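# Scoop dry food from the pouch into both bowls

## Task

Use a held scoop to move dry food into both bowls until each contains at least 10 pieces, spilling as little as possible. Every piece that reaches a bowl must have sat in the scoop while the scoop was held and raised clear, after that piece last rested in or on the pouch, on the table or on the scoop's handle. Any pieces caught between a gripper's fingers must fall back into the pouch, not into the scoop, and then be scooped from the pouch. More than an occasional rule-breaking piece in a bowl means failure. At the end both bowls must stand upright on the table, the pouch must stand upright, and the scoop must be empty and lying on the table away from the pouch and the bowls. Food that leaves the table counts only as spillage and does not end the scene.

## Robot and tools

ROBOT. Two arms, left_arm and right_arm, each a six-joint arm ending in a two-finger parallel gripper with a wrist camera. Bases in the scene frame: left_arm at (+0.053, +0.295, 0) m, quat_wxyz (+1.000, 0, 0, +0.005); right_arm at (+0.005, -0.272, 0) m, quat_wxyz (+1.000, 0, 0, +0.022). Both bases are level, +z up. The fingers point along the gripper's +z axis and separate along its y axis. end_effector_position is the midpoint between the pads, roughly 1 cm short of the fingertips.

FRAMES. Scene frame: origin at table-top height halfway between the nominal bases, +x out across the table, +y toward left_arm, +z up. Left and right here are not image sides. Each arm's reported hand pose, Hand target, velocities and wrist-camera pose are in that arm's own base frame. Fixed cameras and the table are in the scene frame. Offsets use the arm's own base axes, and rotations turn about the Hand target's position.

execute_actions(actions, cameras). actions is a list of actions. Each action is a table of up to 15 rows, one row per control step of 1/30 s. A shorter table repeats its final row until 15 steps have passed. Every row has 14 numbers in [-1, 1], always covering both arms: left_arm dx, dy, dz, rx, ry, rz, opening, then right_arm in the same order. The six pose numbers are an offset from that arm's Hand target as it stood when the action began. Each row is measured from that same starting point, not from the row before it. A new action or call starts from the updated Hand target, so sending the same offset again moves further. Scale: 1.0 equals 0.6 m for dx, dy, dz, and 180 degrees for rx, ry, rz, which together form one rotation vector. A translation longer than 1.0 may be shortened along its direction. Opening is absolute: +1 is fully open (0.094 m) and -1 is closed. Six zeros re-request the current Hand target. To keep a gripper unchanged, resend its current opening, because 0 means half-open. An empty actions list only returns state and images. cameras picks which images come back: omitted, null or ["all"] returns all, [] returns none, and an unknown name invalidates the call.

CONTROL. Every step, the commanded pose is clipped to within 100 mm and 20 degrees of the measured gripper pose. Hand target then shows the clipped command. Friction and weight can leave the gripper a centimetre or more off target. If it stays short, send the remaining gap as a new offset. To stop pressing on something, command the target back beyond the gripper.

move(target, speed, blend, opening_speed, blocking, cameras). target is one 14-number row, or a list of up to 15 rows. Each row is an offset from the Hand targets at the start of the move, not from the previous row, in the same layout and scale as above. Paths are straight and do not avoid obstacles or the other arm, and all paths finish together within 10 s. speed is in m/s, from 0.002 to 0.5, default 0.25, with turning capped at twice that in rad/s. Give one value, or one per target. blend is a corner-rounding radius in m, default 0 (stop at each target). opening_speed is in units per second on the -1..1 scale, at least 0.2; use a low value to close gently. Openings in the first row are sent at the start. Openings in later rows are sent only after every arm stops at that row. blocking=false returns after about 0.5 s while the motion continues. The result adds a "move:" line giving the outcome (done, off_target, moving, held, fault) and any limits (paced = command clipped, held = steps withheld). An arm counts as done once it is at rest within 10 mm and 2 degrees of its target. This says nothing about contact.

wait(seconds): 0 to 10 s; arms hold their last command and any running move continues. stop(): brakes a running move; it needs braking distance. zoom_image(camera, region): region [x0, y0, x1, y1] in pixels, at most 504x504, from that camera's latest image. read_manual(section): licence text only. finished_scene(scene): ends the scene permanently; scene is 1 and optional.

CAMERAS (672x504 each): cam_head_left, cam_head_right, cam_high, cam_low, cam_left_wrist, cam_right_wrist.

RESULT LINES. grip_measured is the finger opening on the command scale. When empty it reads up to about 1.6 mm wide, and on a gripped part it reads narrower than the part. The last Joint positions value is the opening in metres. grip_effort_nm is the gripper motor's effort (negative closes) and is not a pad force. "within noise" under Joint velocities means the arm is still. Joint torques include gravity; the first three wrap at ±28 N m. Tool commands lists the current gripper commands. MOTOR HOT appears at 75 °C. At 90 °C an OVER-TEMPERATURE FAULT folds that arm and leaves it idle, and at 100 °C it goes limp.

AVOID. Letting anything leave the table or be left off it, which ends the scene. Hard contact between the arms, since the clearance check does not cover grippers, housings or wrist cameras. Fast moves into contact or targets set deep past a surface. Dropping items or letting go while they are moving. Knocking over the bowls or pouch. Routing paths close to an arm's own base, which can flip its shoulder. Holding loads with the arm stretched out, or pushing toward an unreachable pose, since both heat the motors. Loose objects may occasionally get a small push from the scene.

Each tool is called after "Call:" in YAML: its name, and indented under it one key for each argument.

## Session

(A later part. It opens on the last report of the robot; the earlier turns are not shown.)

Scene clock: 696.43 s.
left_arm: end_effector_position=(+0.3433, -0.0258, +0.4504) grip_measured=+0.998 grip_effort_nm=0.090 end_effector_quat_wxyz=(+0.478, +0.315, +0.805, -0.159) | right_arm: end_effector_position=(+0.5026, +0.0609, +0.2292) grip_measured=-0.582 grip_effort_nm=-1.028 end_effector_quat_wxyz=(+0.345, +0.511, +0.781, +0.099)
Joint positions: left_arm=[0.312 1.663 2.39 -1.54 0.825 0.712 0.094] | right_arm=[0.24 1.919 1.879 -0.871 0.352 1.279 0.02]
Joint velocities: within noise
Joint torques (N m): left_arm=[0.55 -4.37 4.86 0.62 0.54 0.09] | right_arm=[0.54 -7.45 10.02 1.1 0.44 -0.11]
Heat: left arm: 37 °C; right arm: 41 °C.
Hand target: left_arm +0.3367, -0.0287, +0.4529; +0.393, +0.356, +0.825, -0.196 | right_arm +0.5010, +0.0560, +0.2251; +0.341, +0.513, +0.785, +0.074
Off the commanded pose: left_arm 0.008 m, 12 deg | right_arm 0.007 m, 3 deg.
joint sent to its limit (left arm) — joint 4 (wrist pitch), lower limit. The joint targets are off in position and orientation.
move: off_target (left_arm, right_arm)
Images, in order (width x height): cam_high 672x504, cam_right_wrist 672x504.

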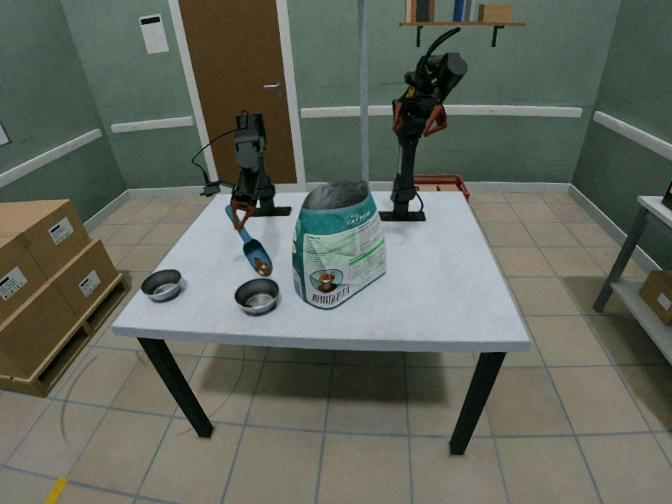

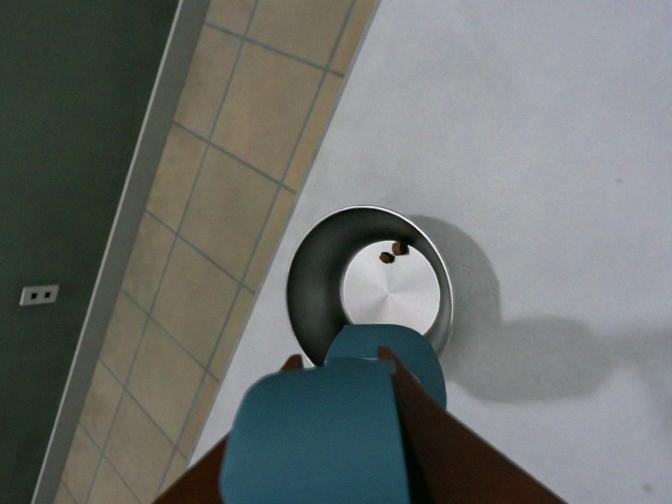

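Call:
move:
  target: [0,0,0,0,0,0,1,0.0433,0.0283,0.018,-0.0361,0.0625,0,-0.979154]
  speed: 0.12
  cameras: ["cam_high","cam_right_wrist"]

Call:
zoom_image:
  camera: "cam_high"
  region: [180, 200, 330, 330]

Call:
zoom_image:
  camera: "cam_right_wrist"
  region: [250, 150, 490, 370]

Scene clock: 708.23 s.
left_arm: end_effector_position=(+0.3433, -0.0258, +0.4504) grip_measured=+0.998 grip_effort_nm=0.090 end_effector_quat_wxyz=(+0.478, +0.315, +0.805, -0.159) | right_arm: end_effector_position=(+0.5302, +0.0783, +0.2468) grip_measured=-0.582 grip_effort_nm=-1.033 end_effector_quat_wxyz=(+0.321, +0.492, +0.809, +0.029)
Joint positions: left_arm=[0.312 1.663 2.39 -1.54 0.825 0.712 0.094] | right_arm=[0.282 2.408 2.824 -1.469 0.423 1.26 0.02]
Joint velocities: within noise
Joint torques (N m): left_arm=[0.35 -4.34 4.94 0.61 0.53 0.08] | right_arm=[0.46 -9.25 8.09 0.87 0.56 -0.1]
Heat: left arm: 37 °C; right arm: 42 °C.
Hand target: left_arm +0.3367, -0.0287, +0.4529; +0.393, +0.356, +0.825, -0.196 | right_arm +0.5270, +0.0730, +0.2359; +0.291, +0.497, +0.817, -0.021
Off the commanded pose: left_arm 0.008 m, 12 deg | right_arm 0.013 m, 7 deg.
joint sent to its limit (left arm) — joint 4 (wrist pitch), lower limit. The joint targets are off in position and orientation.
move: off_target (left_arm, right_arm)
Images, in order (width x height): cam_high 672x504, cam_right_wrist 672x504.

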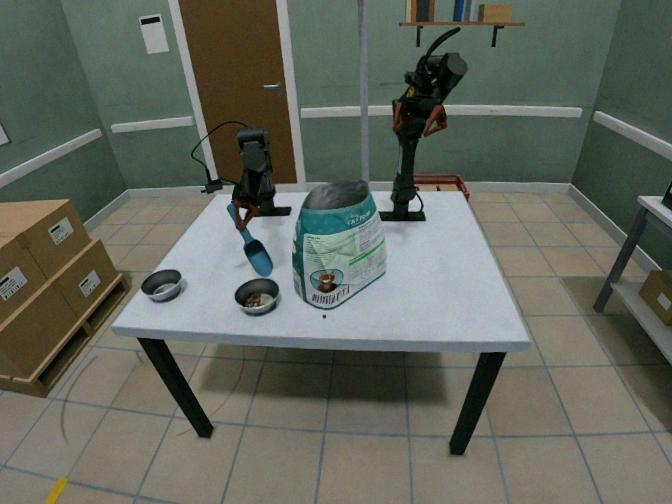

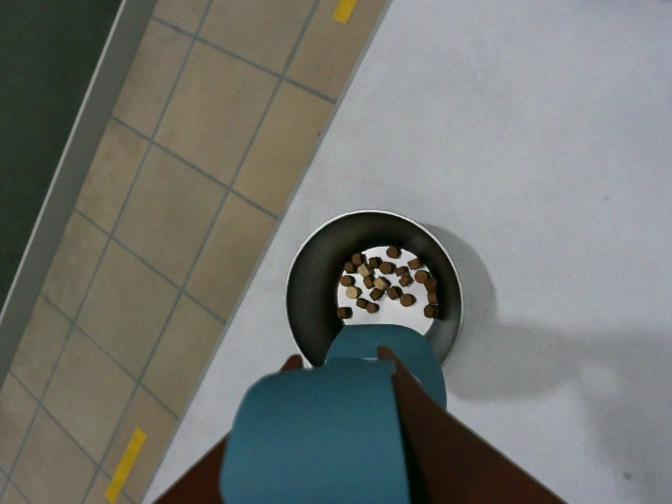

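Scaled by 3.360.

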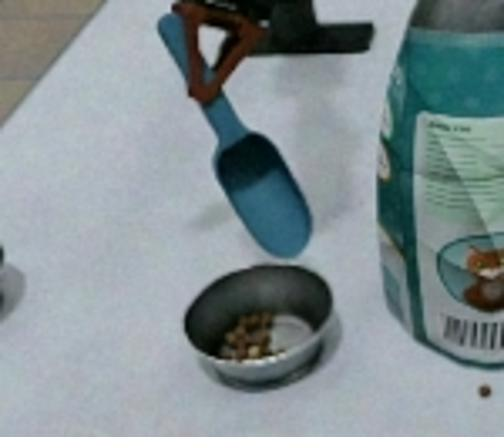

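Scaled by 2.100.

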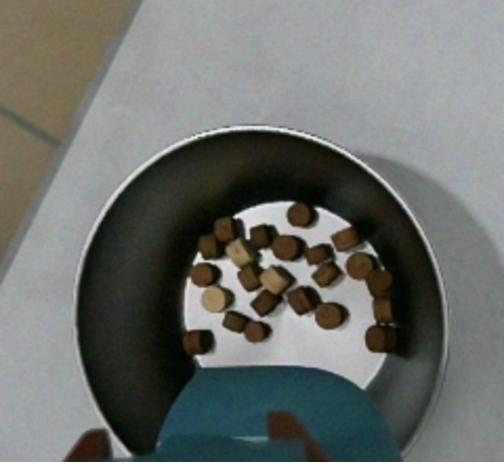

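Call:
move:
  target:
    - [0,0,0,0,0,0,1,-0.1117,-0.1217,0.34,0.2877,-0.3275,0.1048,-0.979154]
    - [0,0,0,0,0,0,1,-0.2095,0.2973,0.3435,0.2877,-0.3275,0.1048,-0.979154]
    - [0,0,0,0,0,0,1,-0.1833,0.3483,0.2318,0.045,-0.0501,0.1241,-0.979154]
    - [0,0,0,0,0,0,1,-0.22,0.29,0.1068,0.045,-0.0501,0.1241,-0.979154]
  speed: 0.28
  blend: 0.03
  cameras: ["cam_left_wrist","cam_right_wrist"]

Scene clock: 737.40 s.
left_arm: end_effector_position=(+0.3433, -0.0258, +0.4504) grip_measured=+0.998 grip_effort_nm=0.100 end_effector_quat_wxyz=(+0.478, +0.315, +0.805, -0.159) | right_arm: end_effector_position=(+0.4006, +0.2610, +0.3032) grip_measured=-0.582 grip_effort_nm=-1.028 end_effector_quat_wxyz=(+0.320, +0.349, +0.868, +0.153)
Joint positions: left_arm=[0.312 1.663 2.39 -1.54 0.825 0.712 0.094] | right_arm=[0.728 1.983 2.302 -1.281 0.42 1.358 0.02]
Joint velocities: within noise
Joint torques (N m): left_arm=[0.38 -4.23 5 0.65 0.53 0.07] | right_arm=[-0.44 -10.82 4.21 1.17 0.31 -0.11]
Heat: left arm: 37 °C; right arm: 42 °C.
Hand target: left_arm +0.3367, -0.0287, +0.4529; +0.393, +0.356, +0.825, -0.196 | right_arm +0.3950, +0.2470, +0.3000; +0.317, +0.349, +0.872, +0.132
Off the commanded pose: left_arm 0.008 m, 12 deg | right_arm 0.016 m, 3 deg.
joint sent to its limit (left arm) — joint 4 (wrist pitch), lower limit. The joint targets are off in position and orientation.
move: off_target (left_arm, right_arm)
Images, in order (width x height): cam_left_wrist 672x504, cam_right_wrist 672x504.

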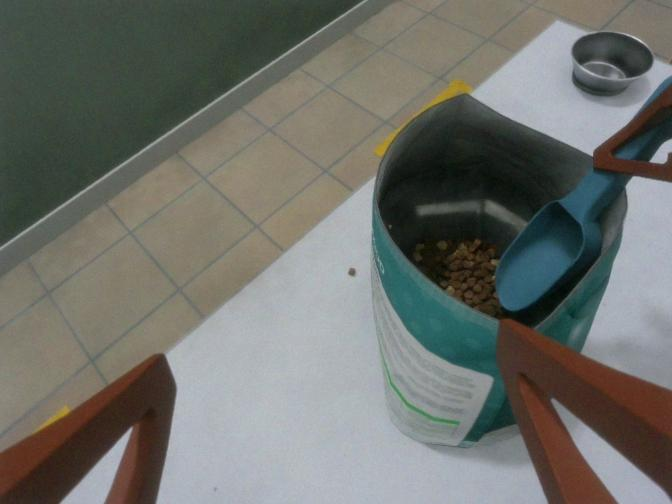

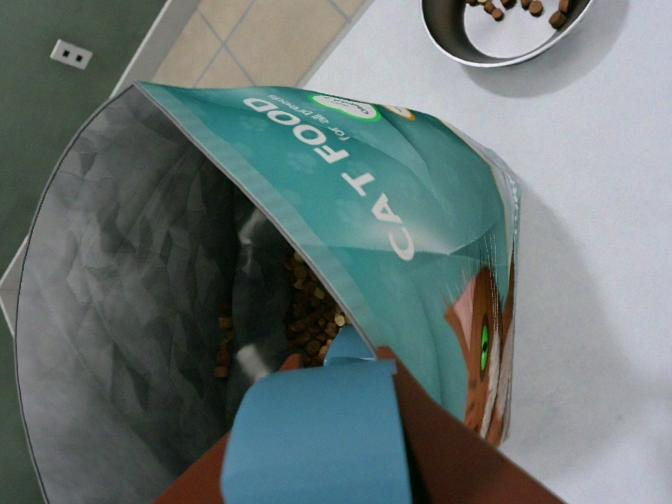

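Call:
move:
  target:
    - [0,0,0,0,0,0,1,-0.0052,-0.0118,-0.1583,0,0,0,-0.979154]
    - [0,0,0,0,0,0,1,0.0278,0.0312,-0.1833,0.035,-0.027,0,-0.979154]
    - [0,0,0,0,0,0,1,0.0305,0.0343,-0.1833,0.1366,-0.1049,0,-0.979154]
  speed: [0.15,0.09,0.09]
  blend: 0.005
  cameras: []

Call:
move:
  target:
    - [0,0,0,0,0,0,1,0.012,0.016,-0.01,0.055,-0.0423,0,-0.979154]
    - [0,0,0,0,0,0,1,0.01,0.013,0.04,0.132,-0.1015,0,-0.979154]
    - [0,0,0,0,0,0,1,-0.01,-0.014,0.14,0.154,-0.1185,0,-0.979154]
    - [0,0,0,0,0,0,1,-0.02,-0.027,0.42,0.154,-0.1185,0,-0.979154]
  speed: 0.1
  blend: 0.01
  cameras: ["cam_left_wrist"]

Call:
zoom_image:
  camera: "cam_left_wrist"
  region: [370, 50, 630, 245]

Scene clock: 751.97 s.
left_arm: end_effector_position=(+0.3433, -0.0258, +0.4504) grip_measured=+0.998 grip_effort_nm=0.095 end_effector_quat_wxyz=(+0.478, +0.315, +0.805, -0.159) | right_arm: end_effector_position=(+0.4226, +0.2646, +0.2117) grip_measured=-0.582 grip_effort_nm=-1.028 end_effector_quat_wxyz=(+0.402, +0.382, +0.744, +0.372)
Joint positions: left_arm=[0.312 1.663 2.39 -1.54 0.825 0.712 0.094] | right_arm=[0.691 1.643 1.126 0.073 0.383 1.397 0.02]
Joint velocities: within noise
Joint torques (N m): left_arm=[0.44 -4.26 4.96 0.61 0.56 0.06] | right_arm=[-0.16 -7.35 4.33 1.96 -0.32 0.32]
Heat: left arm: 37 °C; right arm: 44 °C.
Hand target: left_arm +0.3367, -0.0287, +0.4529; +0.393, +0.356, +0.825, -0.196 | right_arm +0.4133, +0.2675, +0.1900; +0.373, +0.382, +0.761, +0.368
Off the commanded pose: left_arm 0.008 m, 12 deg | right_arm 0.024 m, 4 deg.
joint sent to its limit (left arm) — joint 4 (wrist pitch), lower limit. The joint targets are off in position and orientation.
move: off_target (left_arm, right_arm)
No camera images: "cameras" was empty.

Scene clock: 757.87 s.
left_arm: end_effector_position=(+0.3433, -0.0258, +0.4504) grip_measured=+0.998 grip_effort_nm=0.090 end_effector_quat_wxyz=(+0.478, +0.315, +0.805, -0.159) | right_arm: end_effector_position=(+0.4082, +0.2559, +0.4267) grip_measured=-0.581 grip_effort_nm=-1.028 end_effector_quat_wxyz=(+0.408, +0.390, +0.568, +0.599)
Joint positions: left_arm=[0.312 1.663 2.39 -1.54 0.825 0.712 0.094] | right_arm=[0.665 1.451 1.343 0.16 0.293 1.558 0.02]
Joint velocities: within noise
Joint torques (N m): left_arm=[0.39 -4.18 5.01 0.67 0.53 0.08] | right_arm=[-0.51 -7.82 10.52 1.66 -0.17 -0.02]
Heat: left arm: 37 °C; right arm: 43 °C.
Hand target: left_arm +0.3367, -0.0287, +0.4529; +0.393, +0.356, +0.825, -0.196 | right_arm +0.4013, +0.2513, +0.4420; +0.404, +0.386, +0.570, +0.603
Off the commanded pose: left_arm 0.008 m, 12 deg | right_arm 0.017 m, 1 deg.
joint sent to its limit (left arm) — joint 4 (wrist pitch), lower limit. The joint targets are off in position and orientation.
move: off_target (left_arm, right_arm)
Images, in order (width x height): cam_left_wrist 672x504.

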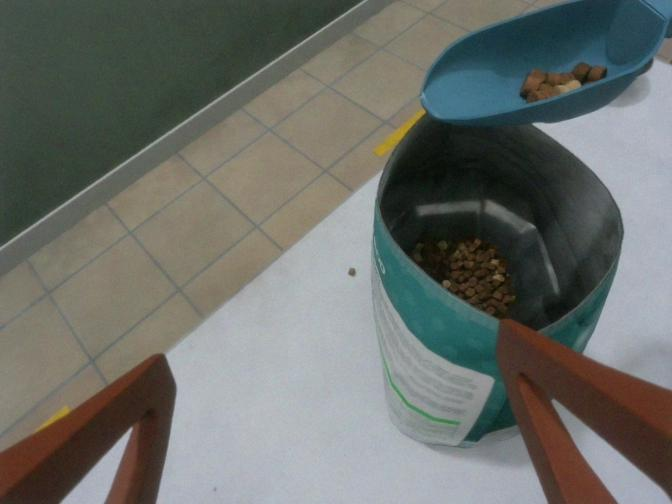

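Scaled by 1.938.

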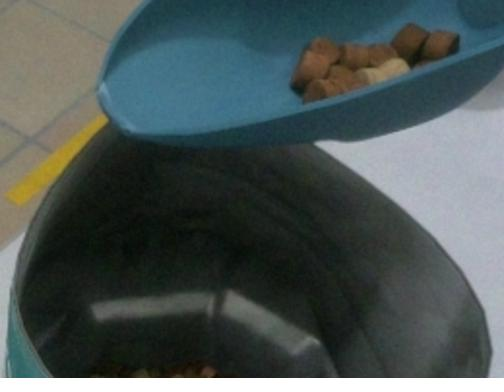

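Call:
move:
  target:
    - [0,0,0,0,0,0,1,0.025,-0.81,-0.03,0,0,-0.2917,-0.979154]
    - [0,0,0,0,0,0,1,0.025,-0.81,-0.39,0,0,-0.2917,-0.979154]
  speed: 0.22
  blend: 0.03
  cameras: ["cam_head_right","cam_high","cam_right_wrist"]

Call:
zoom_image:
  camera: "cam_high"
  region: [100, 180, 350, 330]

Scene clock: 768.07 s.
left_arm: end_effector_position=(+0.3433, -0.0258, +0.4504) grip_measured=+0.998 grip_effort_nm=0.100 end_effector_quat_wxyz=(+0.478, +0.315, +0.805, -0.159) | right_arm: end_effector_position=(+0.4142, -0.2360, +0.2030) grip_measured=-0.581 grip_effort_nm=-1.028 end_effector_quat_wxyz=(+0.621, +0.612, +0.343, +0.349)
Joint positions: left_arm=[0.312 1.663 2.39 -1.54 0.825 0.712 0.094] | right_arm=[-0.504 1.696 0.653 1.059 0.043 1.571 0.02]
Joint velocities: within noise
Joint torques (N m): left_arm=[0.46 -4.34 4.98 0.61 0.54 0.07] | right_arm=[-0.2 -5.19 5.65 2.98 -0.16 -0.02]
Heat: left arm: 37 °C; right arm: 42 °C.
Hand target: left_arm +0.3367, -0.0287, +0.4529; +0.393, +0.356, +0.825, -0.196 | right_arm +0.4163, -0.2346, +0.2079; +0.629, +0.598, +0.340, +0.362
Off the commanded pose: left_arm 0.008 m, 12 deg | right_arm 0.006 m, 2 deg.
joint sent to its limit (left arm) — joint 4 (wrist pitch), lower limit. The joint targets are off in position and orientation.
move: off_target (left_arm)
Images, in order (width x height): cam_head_right 672x504, cam_high 672x504, cam_right_wrist 672x504.

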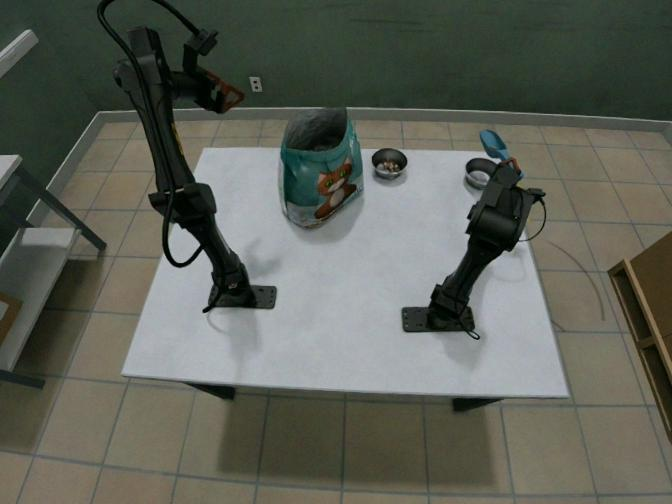

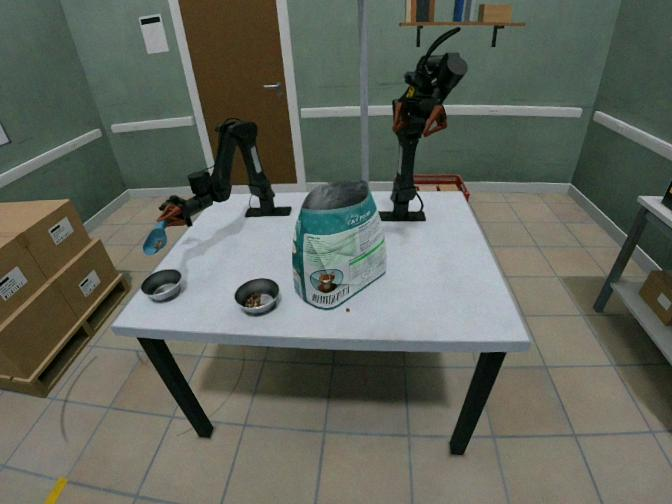

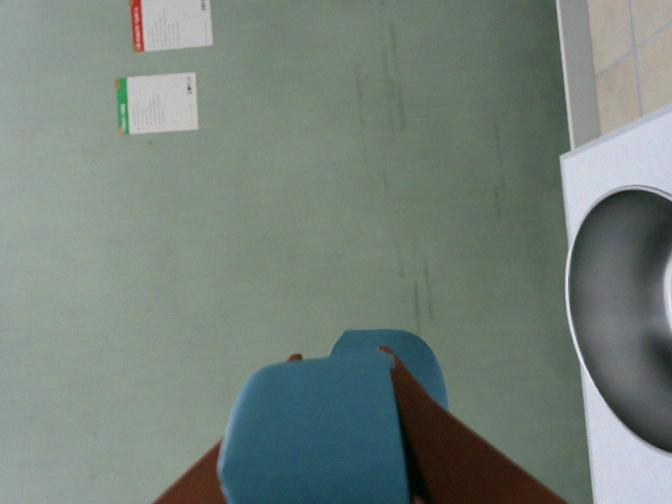

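Scaled by 2.016.

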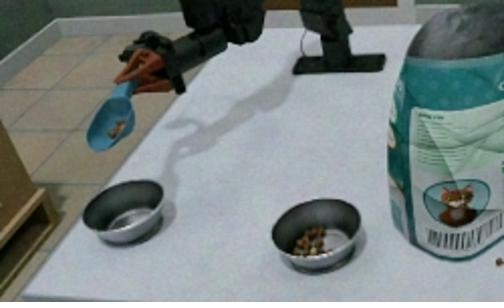

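Call:
move:
  target: [0,0,0,0,0,0,1,-0.0555,0.006,-0.055,0.004,0.172,0,-0.979154]
  speed: 0.15
  cameras: ["cam_high","cam_right_wrist"]

Call:
zoom_image:
  camera: "cam_high"
  region: [100, 200, 250, 330]

Scene clock: 785.93 s.
left_arm: end_effector_position=(+0.3433, -0.0258, +0.4504) grip_measured=+0.998 grip_effort_nm=0.095 end_effector_quat_wxyz=(+0.478, +0.315, +0.805, -0.159) | right_arm: end_effector_position=(+0.3859, -0.2257, +0.1579) grip_measured=-0.581 grip_effort_nm=-1.028 end_effector_quat_wxyz=(+0.503, +0.677, +0.497, +0.202)
Joint positions: left_arm=[0.312 1.663 2.39 -1.54 0.825 0.712 0.094] | right_arm=[-0.518 1.494 0.751 0.317 0.035 1.336 0.02]
Joint velocities: within noise
Joint torques (N m): left_arm=[0.44 -4.38 4.97 0.62 0.53 0.08] | right_arm=[-0.39 -8.32 9.99 1.64 0.21 -0.16]
Heat: left arm: 37 °C; right arm: 41 °C.
Hand target: left_arm +0.3367, -0.0287, +0.4529; +0.393, +0.356, +0.825, -0.196 | right_arm +0.3830, -0.2310, +0.1750; +0.512, +0.677, +0.493, +0.191
Off the commanded pose: left_arm 0.008 m, 12 deg | right_arm 0.018 m, 2 deg.
joint sent to its limit (left arm) — joint 4 (wrist pitch), lower limit. The joint targets are off in position and orientation.
move: off_target (left_arm, right_arm)
Images, in order (width x height): cam_high 672x504, cam_right_wrist 672x504.

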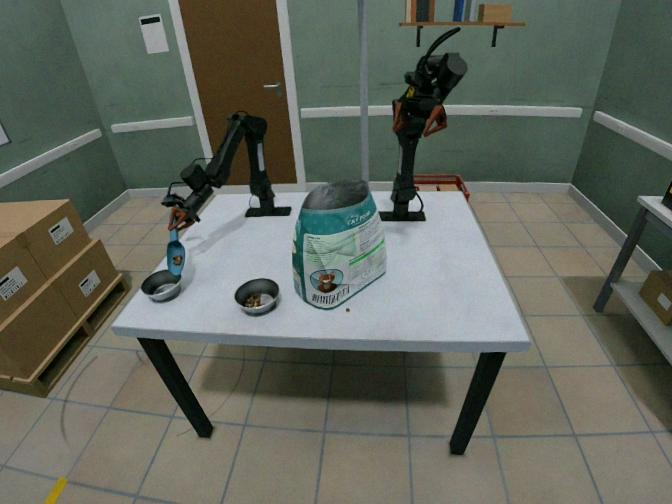

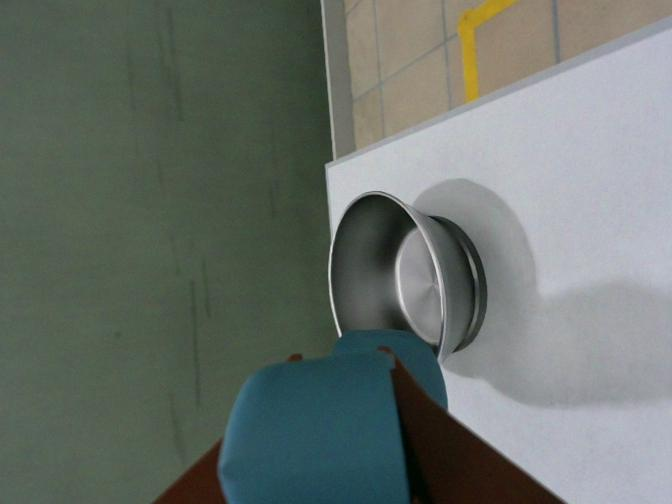

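Scaled by 3.360.

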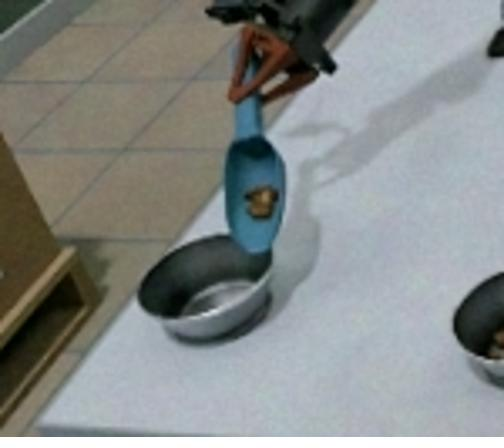

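Call:
move:
  target:
    - [0,0,0,0,0,0,1,0.0117,-0.02,0.0417,0.002,0.0944,0,-0.979154]
    - [0,0,0,0,0,0,1,0.0583,-0.02,0.0633,0.004,0.172,0,-0.979154]
  speed: 0.09
  blend: 0.01
  cameras: ["cam_high","cam_right_wrist"]

Call:
zoom_image:
  camera: "cam_high"
  region: [100, 200, 250, 330]

Call:
zoom_image:
  camera: "cam_right_wrist"
  region: [200, 150, 470, 370]

Scene clock: 803.20 s.
left_arm: end_effector_position=(+0.3433, -0.0258, +0.4504) grip_measured=+0.998 grip_effort_nm=0.095 end_effector_quat_wxyz=(+0.478, +0.315, +0.805, -0.159) | right_arm: end_effector_position=(+0.4213, -0.2406, +0.2163) grip_measured=-0.582 grip_effort_nm=-1.033 end_effector_quat_wxyz=(+0.371, +0.704, +0.605, +0.028)
Joint positions: left_arm=[0.312 1.663 2.39 -1.54 0.825 0.712 0.094] | right_arm=[-0.433 1.761 1.6 -0.68 0.241 1.196 0.02]
Joint velocities: within noise
Joint torques (N m): left_arm=[0.34 -4.21 5.01 0.63 0.56 0.08] | right_arm=[0.35 -6.63 10.3 1.21 0.39 -0.1]
Heat: left arm: 37 °C; right arm: 42 °C.
Hand target: left_arm +0.3367, -0.0287, +0.4529; +0.393, +0.356, +0.825, -0.196 | right_arm +0.4180, -0.2430, +0.2129; +0.357, +0.707, +0.611, +0.007
Off the commanded pose: left_arm 0.008 m, 12 deg | right_arm 0.005 m, 3 deg.
joint sent to its limit (left arm) — joint 4 (wrist pitch), lower limit. The joint targets are off in position and orientation.
move: off_target (left_arm, right_arm)
Images, in order (width x height): cam_high 672x504, cam_right_wrist 672x504.

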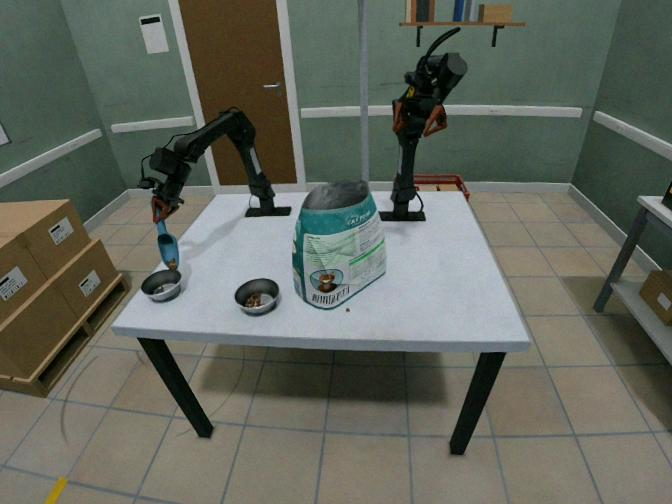

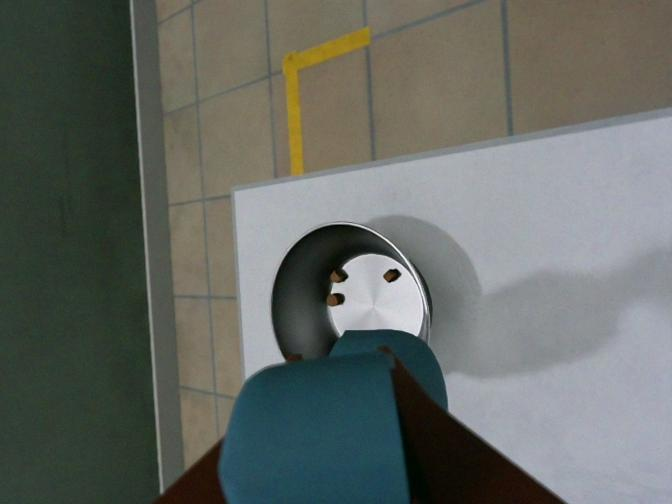

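Scaled by 3.360.

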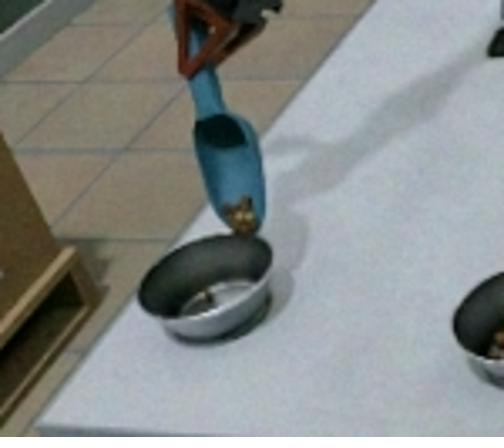

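Scaled by 1.867.

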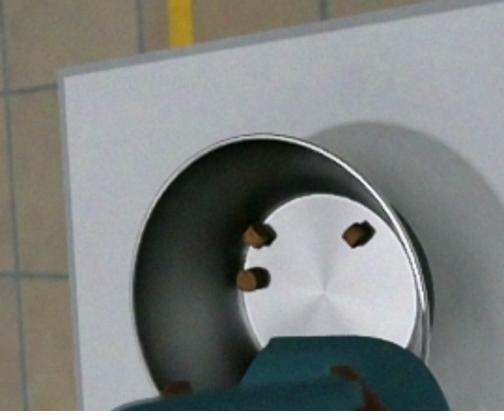

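Call:
move:
  target:
    - [0,0,0,0,0,0,1,0.0,-0.03,-0.012,0,0,0,-0.979154]
    - [0,0,0,0,0,0,1,0.055,-0.03,0.008,0.002,0.078,0,-0.979154]
  speed: 0.1
  blend: 0.004
  cameras: ["cam_high","cam_right_wrist"]

Call:
zoom_image:
  camera: "cam_high"
  region: [100, 200, 250, 330]

Call:
zoom_image:
  camera: "cam_right_wrist"
  region: [200, 150, 470, 370]

Scene clock: 813.53 s.
left_arm: end_effector_position=(+0.3433, -0.0258, +0.4504) grip_measured=+0.998 grip_effort_nm=0.100 end_effector_quat_wxyz=(+0.478, +0.315, +0.805, -0.159) | right_arm: end_effector_position=(+0.4560, -0.2585, +0.2259) grip_measured=-0.582 grip_effort_nm=-1.028 end_effector_quat_wxyz=(+0.295, +0.701, +0.647, -0.055)
Joint positions: left_arm=[0.312 1.663 2.39 -1.54 0.825 0.712 0.094] | right_arm=[-0.407 2.172 2.325 -1.203 0.33 1.155 0.02]
Joint velocities: within noise
Joint torques (N m): left_arm=[0.36 -4.34 4.98 0.62 0.55 0.04] | right_arm=[0.4 -8.66 9.32 0.88 0.48 -0.04]
Heat: left arm: 37 °C; right arm: 42 °C.
Hand target: left_arm +0.3367, -0.0287, +0.4529; +0.393, +0.356, +0.825, -0.196 | right_arm +0.4510, -0.2610, +0.2177; +0.277, +0.703, +0.650, -0.078
Off the commanded pose: left_arm 0.008 m, 12 deg | right_arm 0.010 m, 3 deg.
joint sent to its limit (left arm) — joint 4 (wrist pitch), lower limit. The joint targets are off in position and orientation.
move: off_target (left_arm, right_arm)
Images, in order (width x height): cam_high 672x504, cam_right_wrist 672x504.

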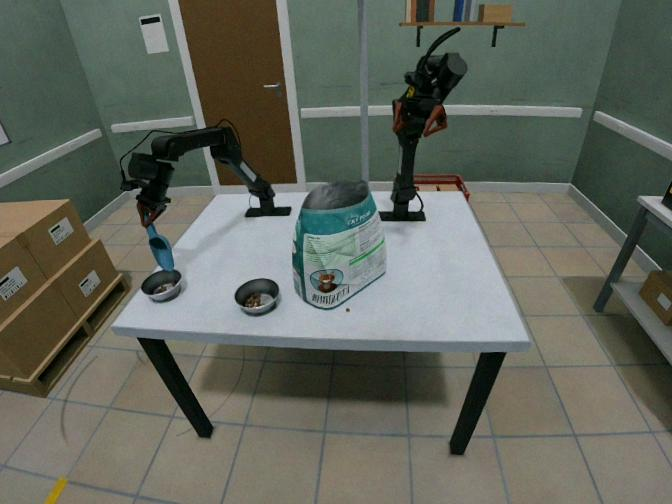

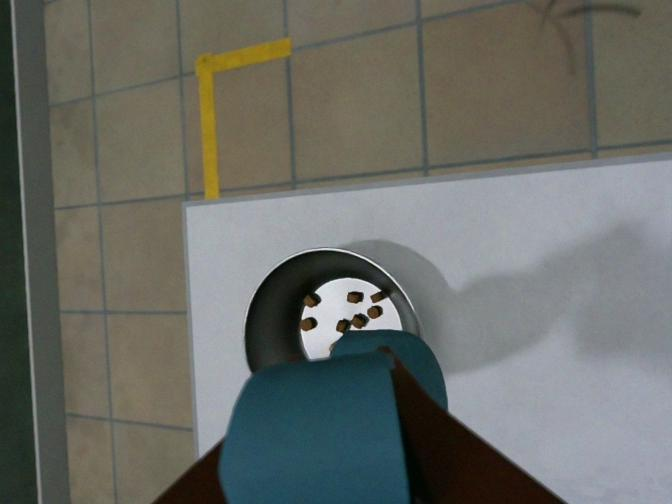

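Scaled by 3.360.

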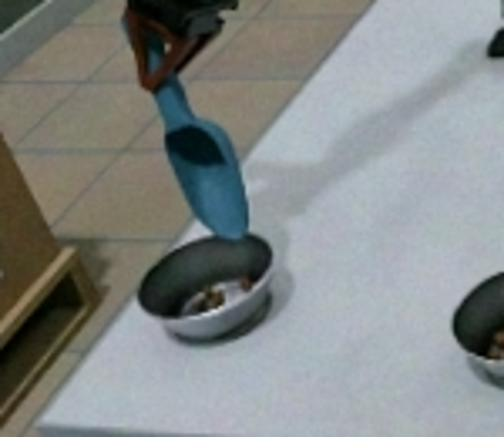

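Scaled by 1.867.

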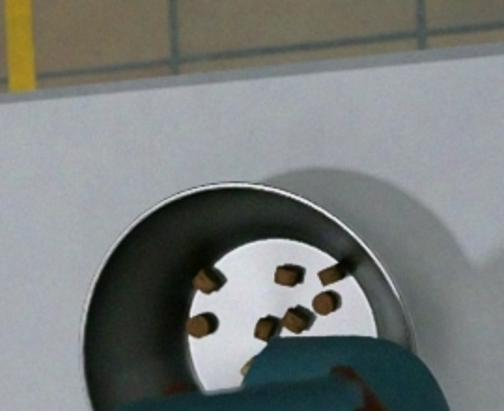

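Call:
move:
  target: [0,0,0,0,0,0,1,-0.16,0,0.1,0,0,0,-0.979154]
  speed: 0.2
  cameras: ["cam_high","cam_right_wrist"]

Call:
zoom_image:
  camera: "cam_right_wrist"
  region: [200, 100, 470, 320]

Scene clock: 818.53 s.
left_arm: end_effector_position=(+0.3433, -0.0258, +0.4504) grip_measured=+0.998 grip_effort_nm=0.100 end_effector_quat_wxyz=(+0.478, +0.315, +0.805, -0.159) | right_arm: end_effector_position=(+0.3662, -0.2688, +0.2808) grip_measured=-0.582 grip_effort_nm=-1.038 end_effector_quat_wxyz=(+0.298, +0.705, +0.639, -0.075)
Joint positions: left_arm=[0.312 1.663 2.39 -1.54 0.825 0.712 0.094] | right_arm=[-0.511 1.891 2.13 -1.265 0.321 1.067 0.02]
Joint velocities: within noise
Joint torques (N m): left_arm=[0.4 -4.22 4.79 0.63 0.53 0.08] | right_arm=[-0.01 -10.04 4.94 0.95 0.05 -0.14]
Heat: left arm: 37 °C; right arm: 41 °C.
Hand target: left_arm +0.3367, -0.0287, +0.4529; +0.393, +0.356, +0.825, -0.196 | right_arm +0.3549, -0.2610, +0.2777; +0.277, +0.703, +0.650, -0.078
Off the commanded pose: left_arm 0.008 m, 12 deg | right_arm 0.014 m, 3 deg.
joint sent to its limit (left arm) — joint 4 (wrist pitch), lower limit. The joint targets are off in position and orientation.
move: off_target (left_arm, right_arm)
Images, in order (width x height): cam_high 672x504, cam_right_wrist 672x504.

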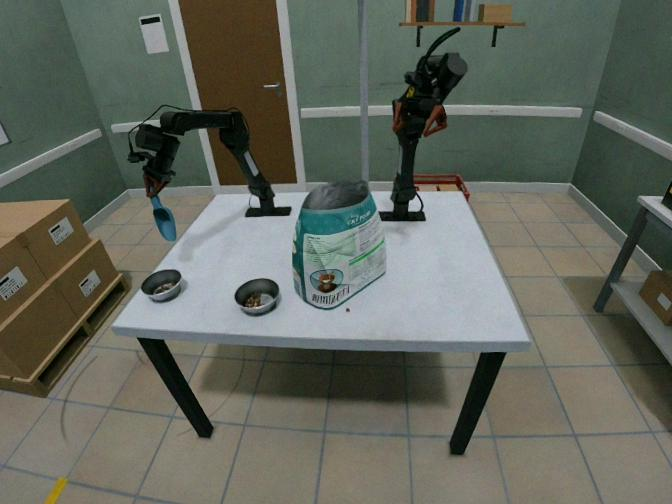

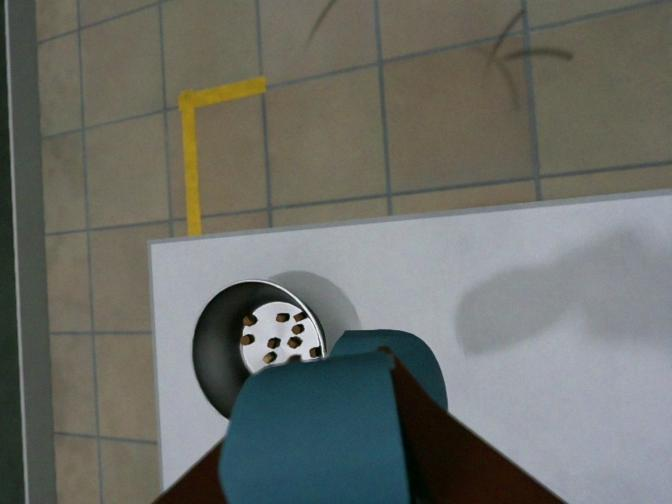

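Scaled by 1.867.

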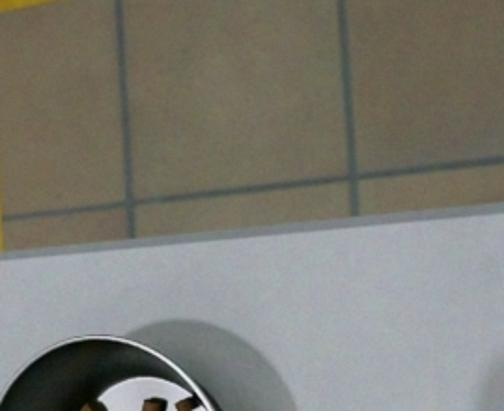

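Call:
zoom_image:
  camera: "cam_right_wrist"
  region: [180, 260, 360, 420]

Call:
zoom_image:
  camera: "cam_high"
  region: [130, 260, 200, 310]

Scaled by 2.800.

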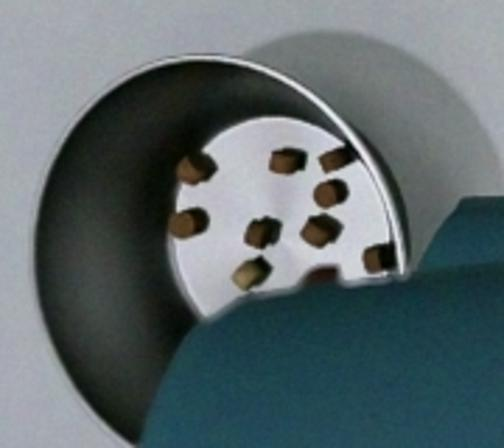

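Scaled by 7.200.

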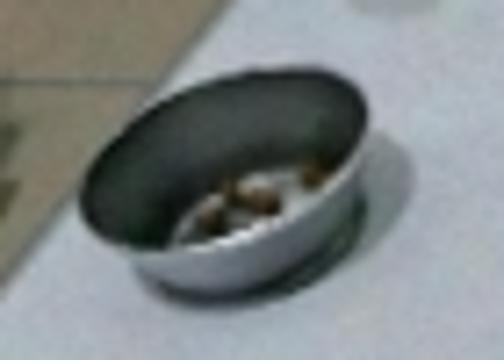

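Call:
move:
  target: [0,0,0,0,0,0,1,0.0,0.12,0.05,0,0,0,-0.979154]
  speed: 0.2
  cameras: ["cam_right_wrist"]

Call:
zoom_image:
  camera: "cam_right_wrist"
  region: [150, 180, 360, 370]

Scene clock: 825.80 s.
left_arm: end_effector_position=(+0.3433, -0.0258, +0.4504) grip_measured=+0.998 grip_effort_nm=0.090 end_effector_quat_wxyz=(+0.478, +0.315, +0.805, -0.159) | right_arm: end_effector_position=(+0.3698, -0.1880, +0.2895) grip_measured=-0.582 grip_effort_nm=-1.028 end_effector_quat_wxyz=(+0.266, +0.700, +0.659, -0.068)
Joint positions: left_arm=[0.312 1.663 2.39 -1.54 0.825 0.712 0.094] | right_arm=[-0.318 1.873 2.193 -1.464 0.367 1.233 0.02]
Joint velocities: within noise
Joint torques (N m): left_arm=[0.36 -4.33 5.05 0.63 0.57 0.08] | right_arm=[0.02 -10.32 8.36 0.74 0.5 0.06]
Heat: left arm: 37 °C; right arm: 42 °C.
Hand target: left_arm +0.3367, -0.0287, +0.4529; +0.393, +0.356, +0.825, -0.196 | right_arm +0.3550, -0.1890, +0.3077; +0.278, +0.703, +0.650, -0.078
Off the commanded pose: left_arm 0.008 m, 12 deg | right_arm 0.024 m, 2 deg.
joint sent to its limit (left arm) — joint 4 (wrist pitch), lower limit. The joint targets are off in position and orientation.
move: off_target (left_arm, right_arm)
Images, in order (width x height): cam_right_wrist 672x504.

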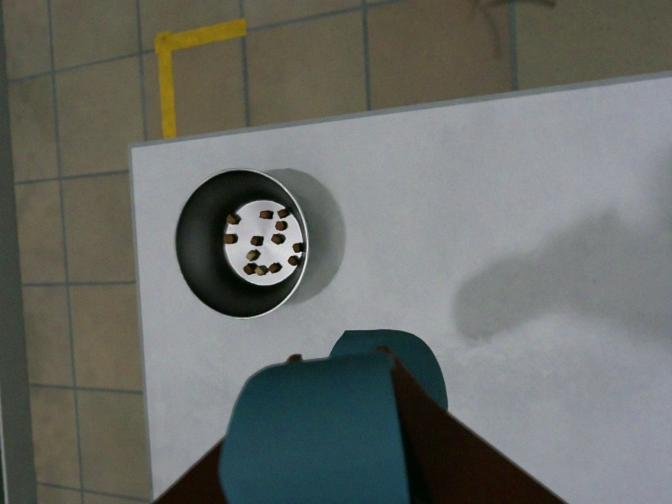

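Scaled by 2.400.

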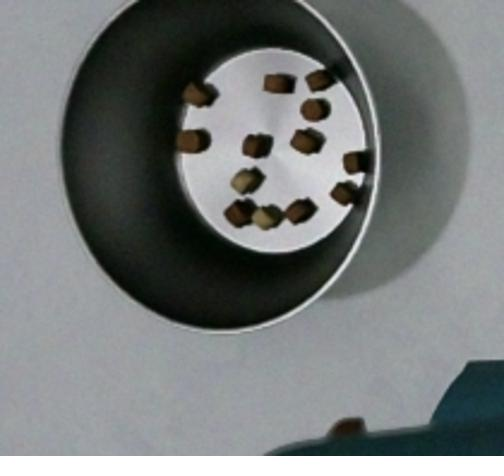

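Call:
move:
  target:
    - [0,0,0,0,0,0,1,-0.025,0.09,-0.28,0.0733,-0.2867,0.1486,-0.979154]
    - [0,0,0,0,0,0,1,-0.025,0.09,-0.385,0.0733,-0.2867,0.1486,-0.979154]
  speed: [0.25,0.1]
  blend: 0.01
  cameras: ["cam_high","cam_head_right","cam_low","cam_right_wrist"]

Call:
zoom_image:
  camera: "cam_high"
  region: [150, 190, 300, 310]

Call:
zoom_image:
  camera: "cam_head_right"
  region: [360, 130, 520, 260]

Scene clock: 867.70 s.
left_arm: end_effector_position=(+0.3433, -0.0258, +0.4504) grip_measured=+0.998 grip_effort_nm=0.090 end_effector_quat_wxyz=(+0.478, +0.315, +0.805, -0.159) | right_arm: end_effector_position=(+0.3398, -0.1349, +0.0744) grip_measured=-0.582 grip_effort_nm=-1.033 end_effector_quat_wxyz=(+0.450, +0.538, +0.612, +0.366)
Joint positions: left_arm=[0.312 1.663 2.39 -1.54 0.825 0.712 0.094] | right_arm=[-0.648 1.61 0.291 0.92 -0.572 1.179 0.02]
Joint velocities: within noise
Joint torques (N m): left_arm=[0.44 -4.31 4.98 0.64 0.58 0.07] | right_arm=[-0.42 -3.34 3.6 2.72 -0.17 -0.05]
Heat: left arm: 37 °C; right arm: 42 °C.
Hand target: left_arm +0.3367, -0.0287, +0.4529; +0.393, +0.356, +0.825, -0.196 | right_arm +0.3399, -0.1351, +0.0767; +0.461, +0.529, +0.610, +0.368
Off the commanded pose: left_arm 0.008 m, 12 deg | right_arm 0.002 m, 2 deg.
joint sent to its limit (left arm) — joint 4 (wrist pitch), lower limit. The joint targets are off in position and orientation.
move: off_target (left_arm)
Images, in order (width x height): cam_head_right 672x504, cam_high 672x504, cam_low 672x504, cam_right_wrist 672x504.

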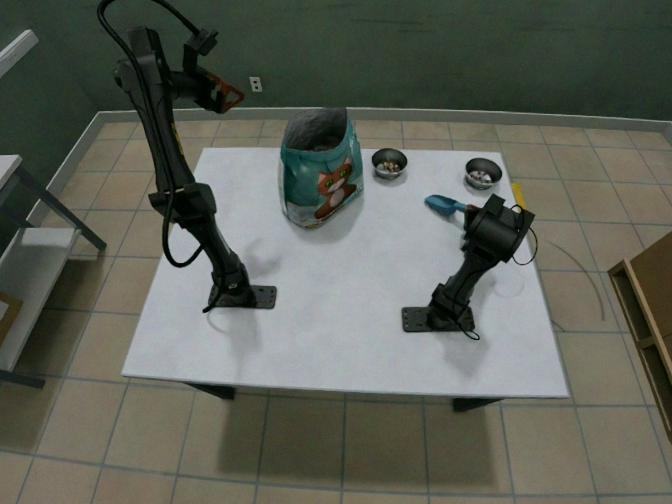

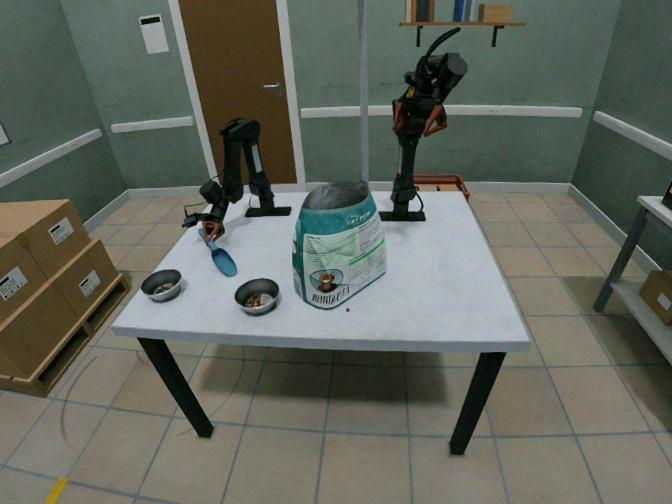

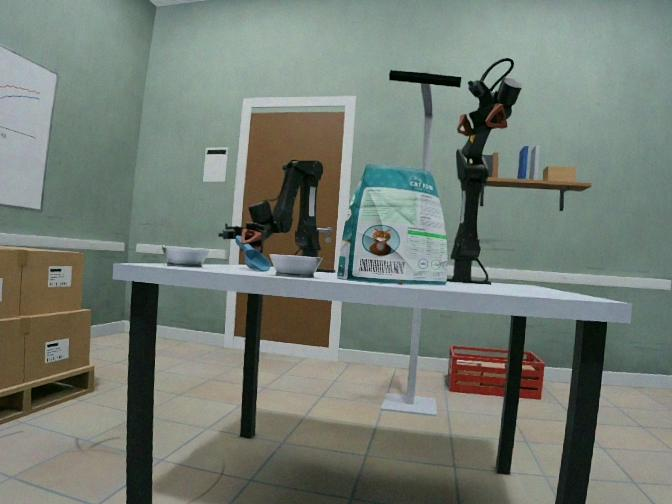

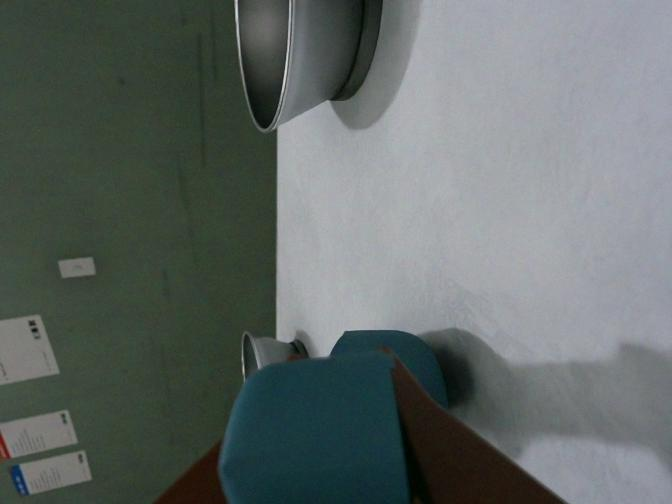

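Scaled by 3.360.

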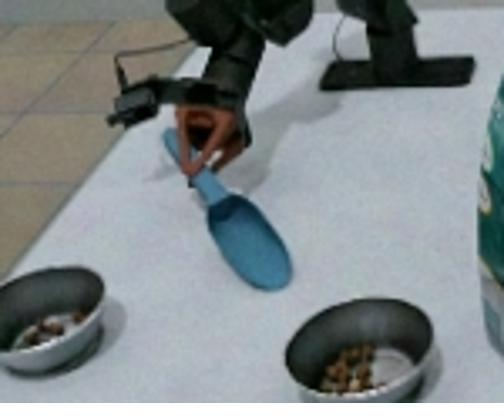

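Scaled by 3.150.

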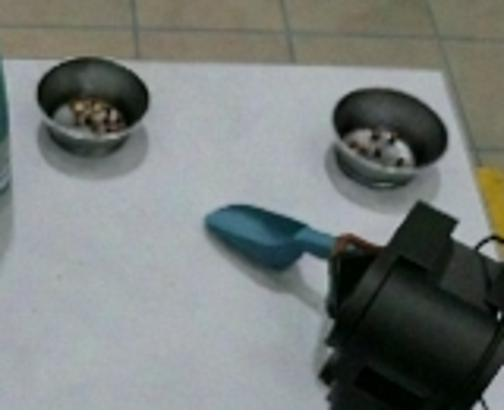

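Call:
move:
  target: [0,0,0,0,0,0,1,0,0,-0.02,0,0,0,-0.979154]
  speed: 0.04
  cameras: ["cam_high","cam_head_right","cam_right_wrist"]

Scene clock: 877.27 s.
left_arm: end_effector_position=(+0.3433, -0.0258, +0.4504) grip_measured=+0.998 grip_effort_nm=0.100 end_effector_quat_wxyz=(+0.478, +0.315, +0.805, -0.159) | right_arm: end_effector_position=(+0.3426, -0.1359, +0.0698) grip_measured=-0.582 grip_effort_nm=-1.028 end_effector_quat_wxyz=(+0.462, +0.529, +0.608, +0.370)
Joint positions: left_arm=[0.312 1.663 2.39 -1.54 0.825 0.712 0.094] | right_arm=[-0.646 1.692 0.28 1.046 -0.575 1.186 0.02]
Joint velocities: within noise
Joint torques (N m): left_arm=[0.4 -4.19 4.93 0.64 0.55 0.07] | right_arm=[-0.35 -3.19 2.95 2.44 -0.12 -0.11]
Heat: left arm: 37 °C; right arm: 40 °C.
Hand target: left_arm +0.3367, -0.0287, +0.4529; +0.393, +0.356, +0.825, -0.196 | right_arm +0.3399, -0.1350, +0.0647; +0.460, +0.529, +0.610, +0.368
Off the commanded pose: left_arm 0.008 m, 12 deg | right_arm 0.006 m, 0 deg.
joint sent to its limit (left arm) — joint 4 (wrist pitch), lower limit. The joint targets are off in position and orientation.
move: off_target (left_arm)
Images, in order (width x height): cam_head_right 672x504, cam_high 672x504, cam_right_wrist 672x504.

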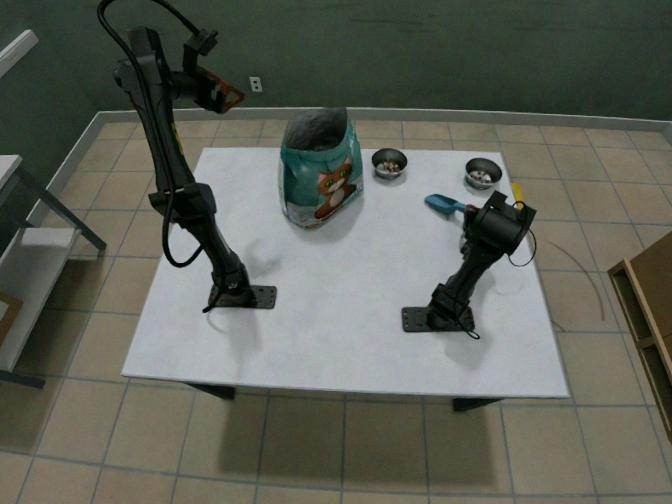

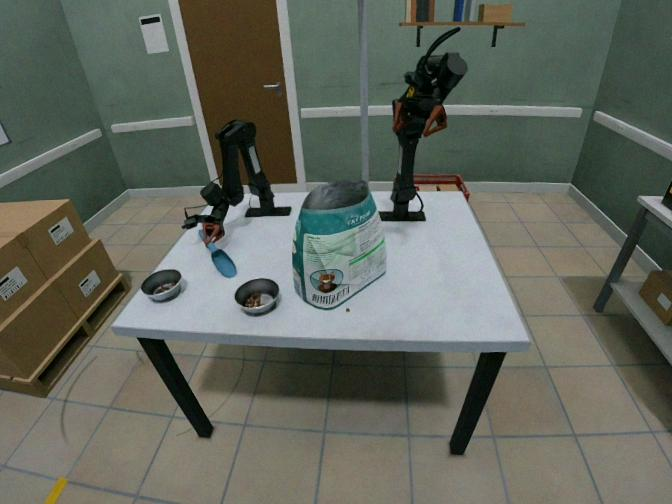

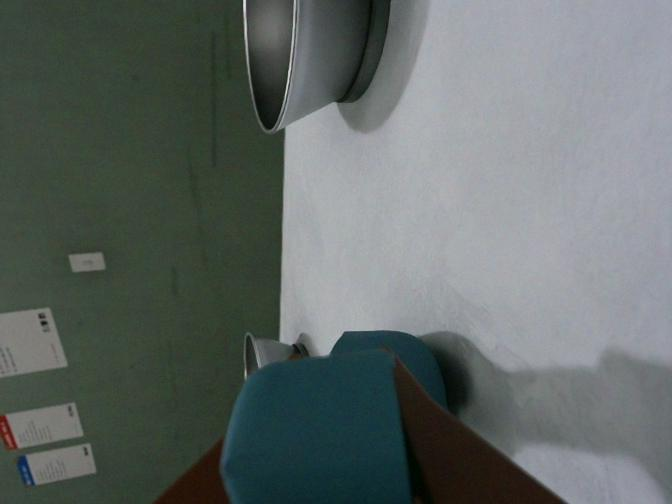

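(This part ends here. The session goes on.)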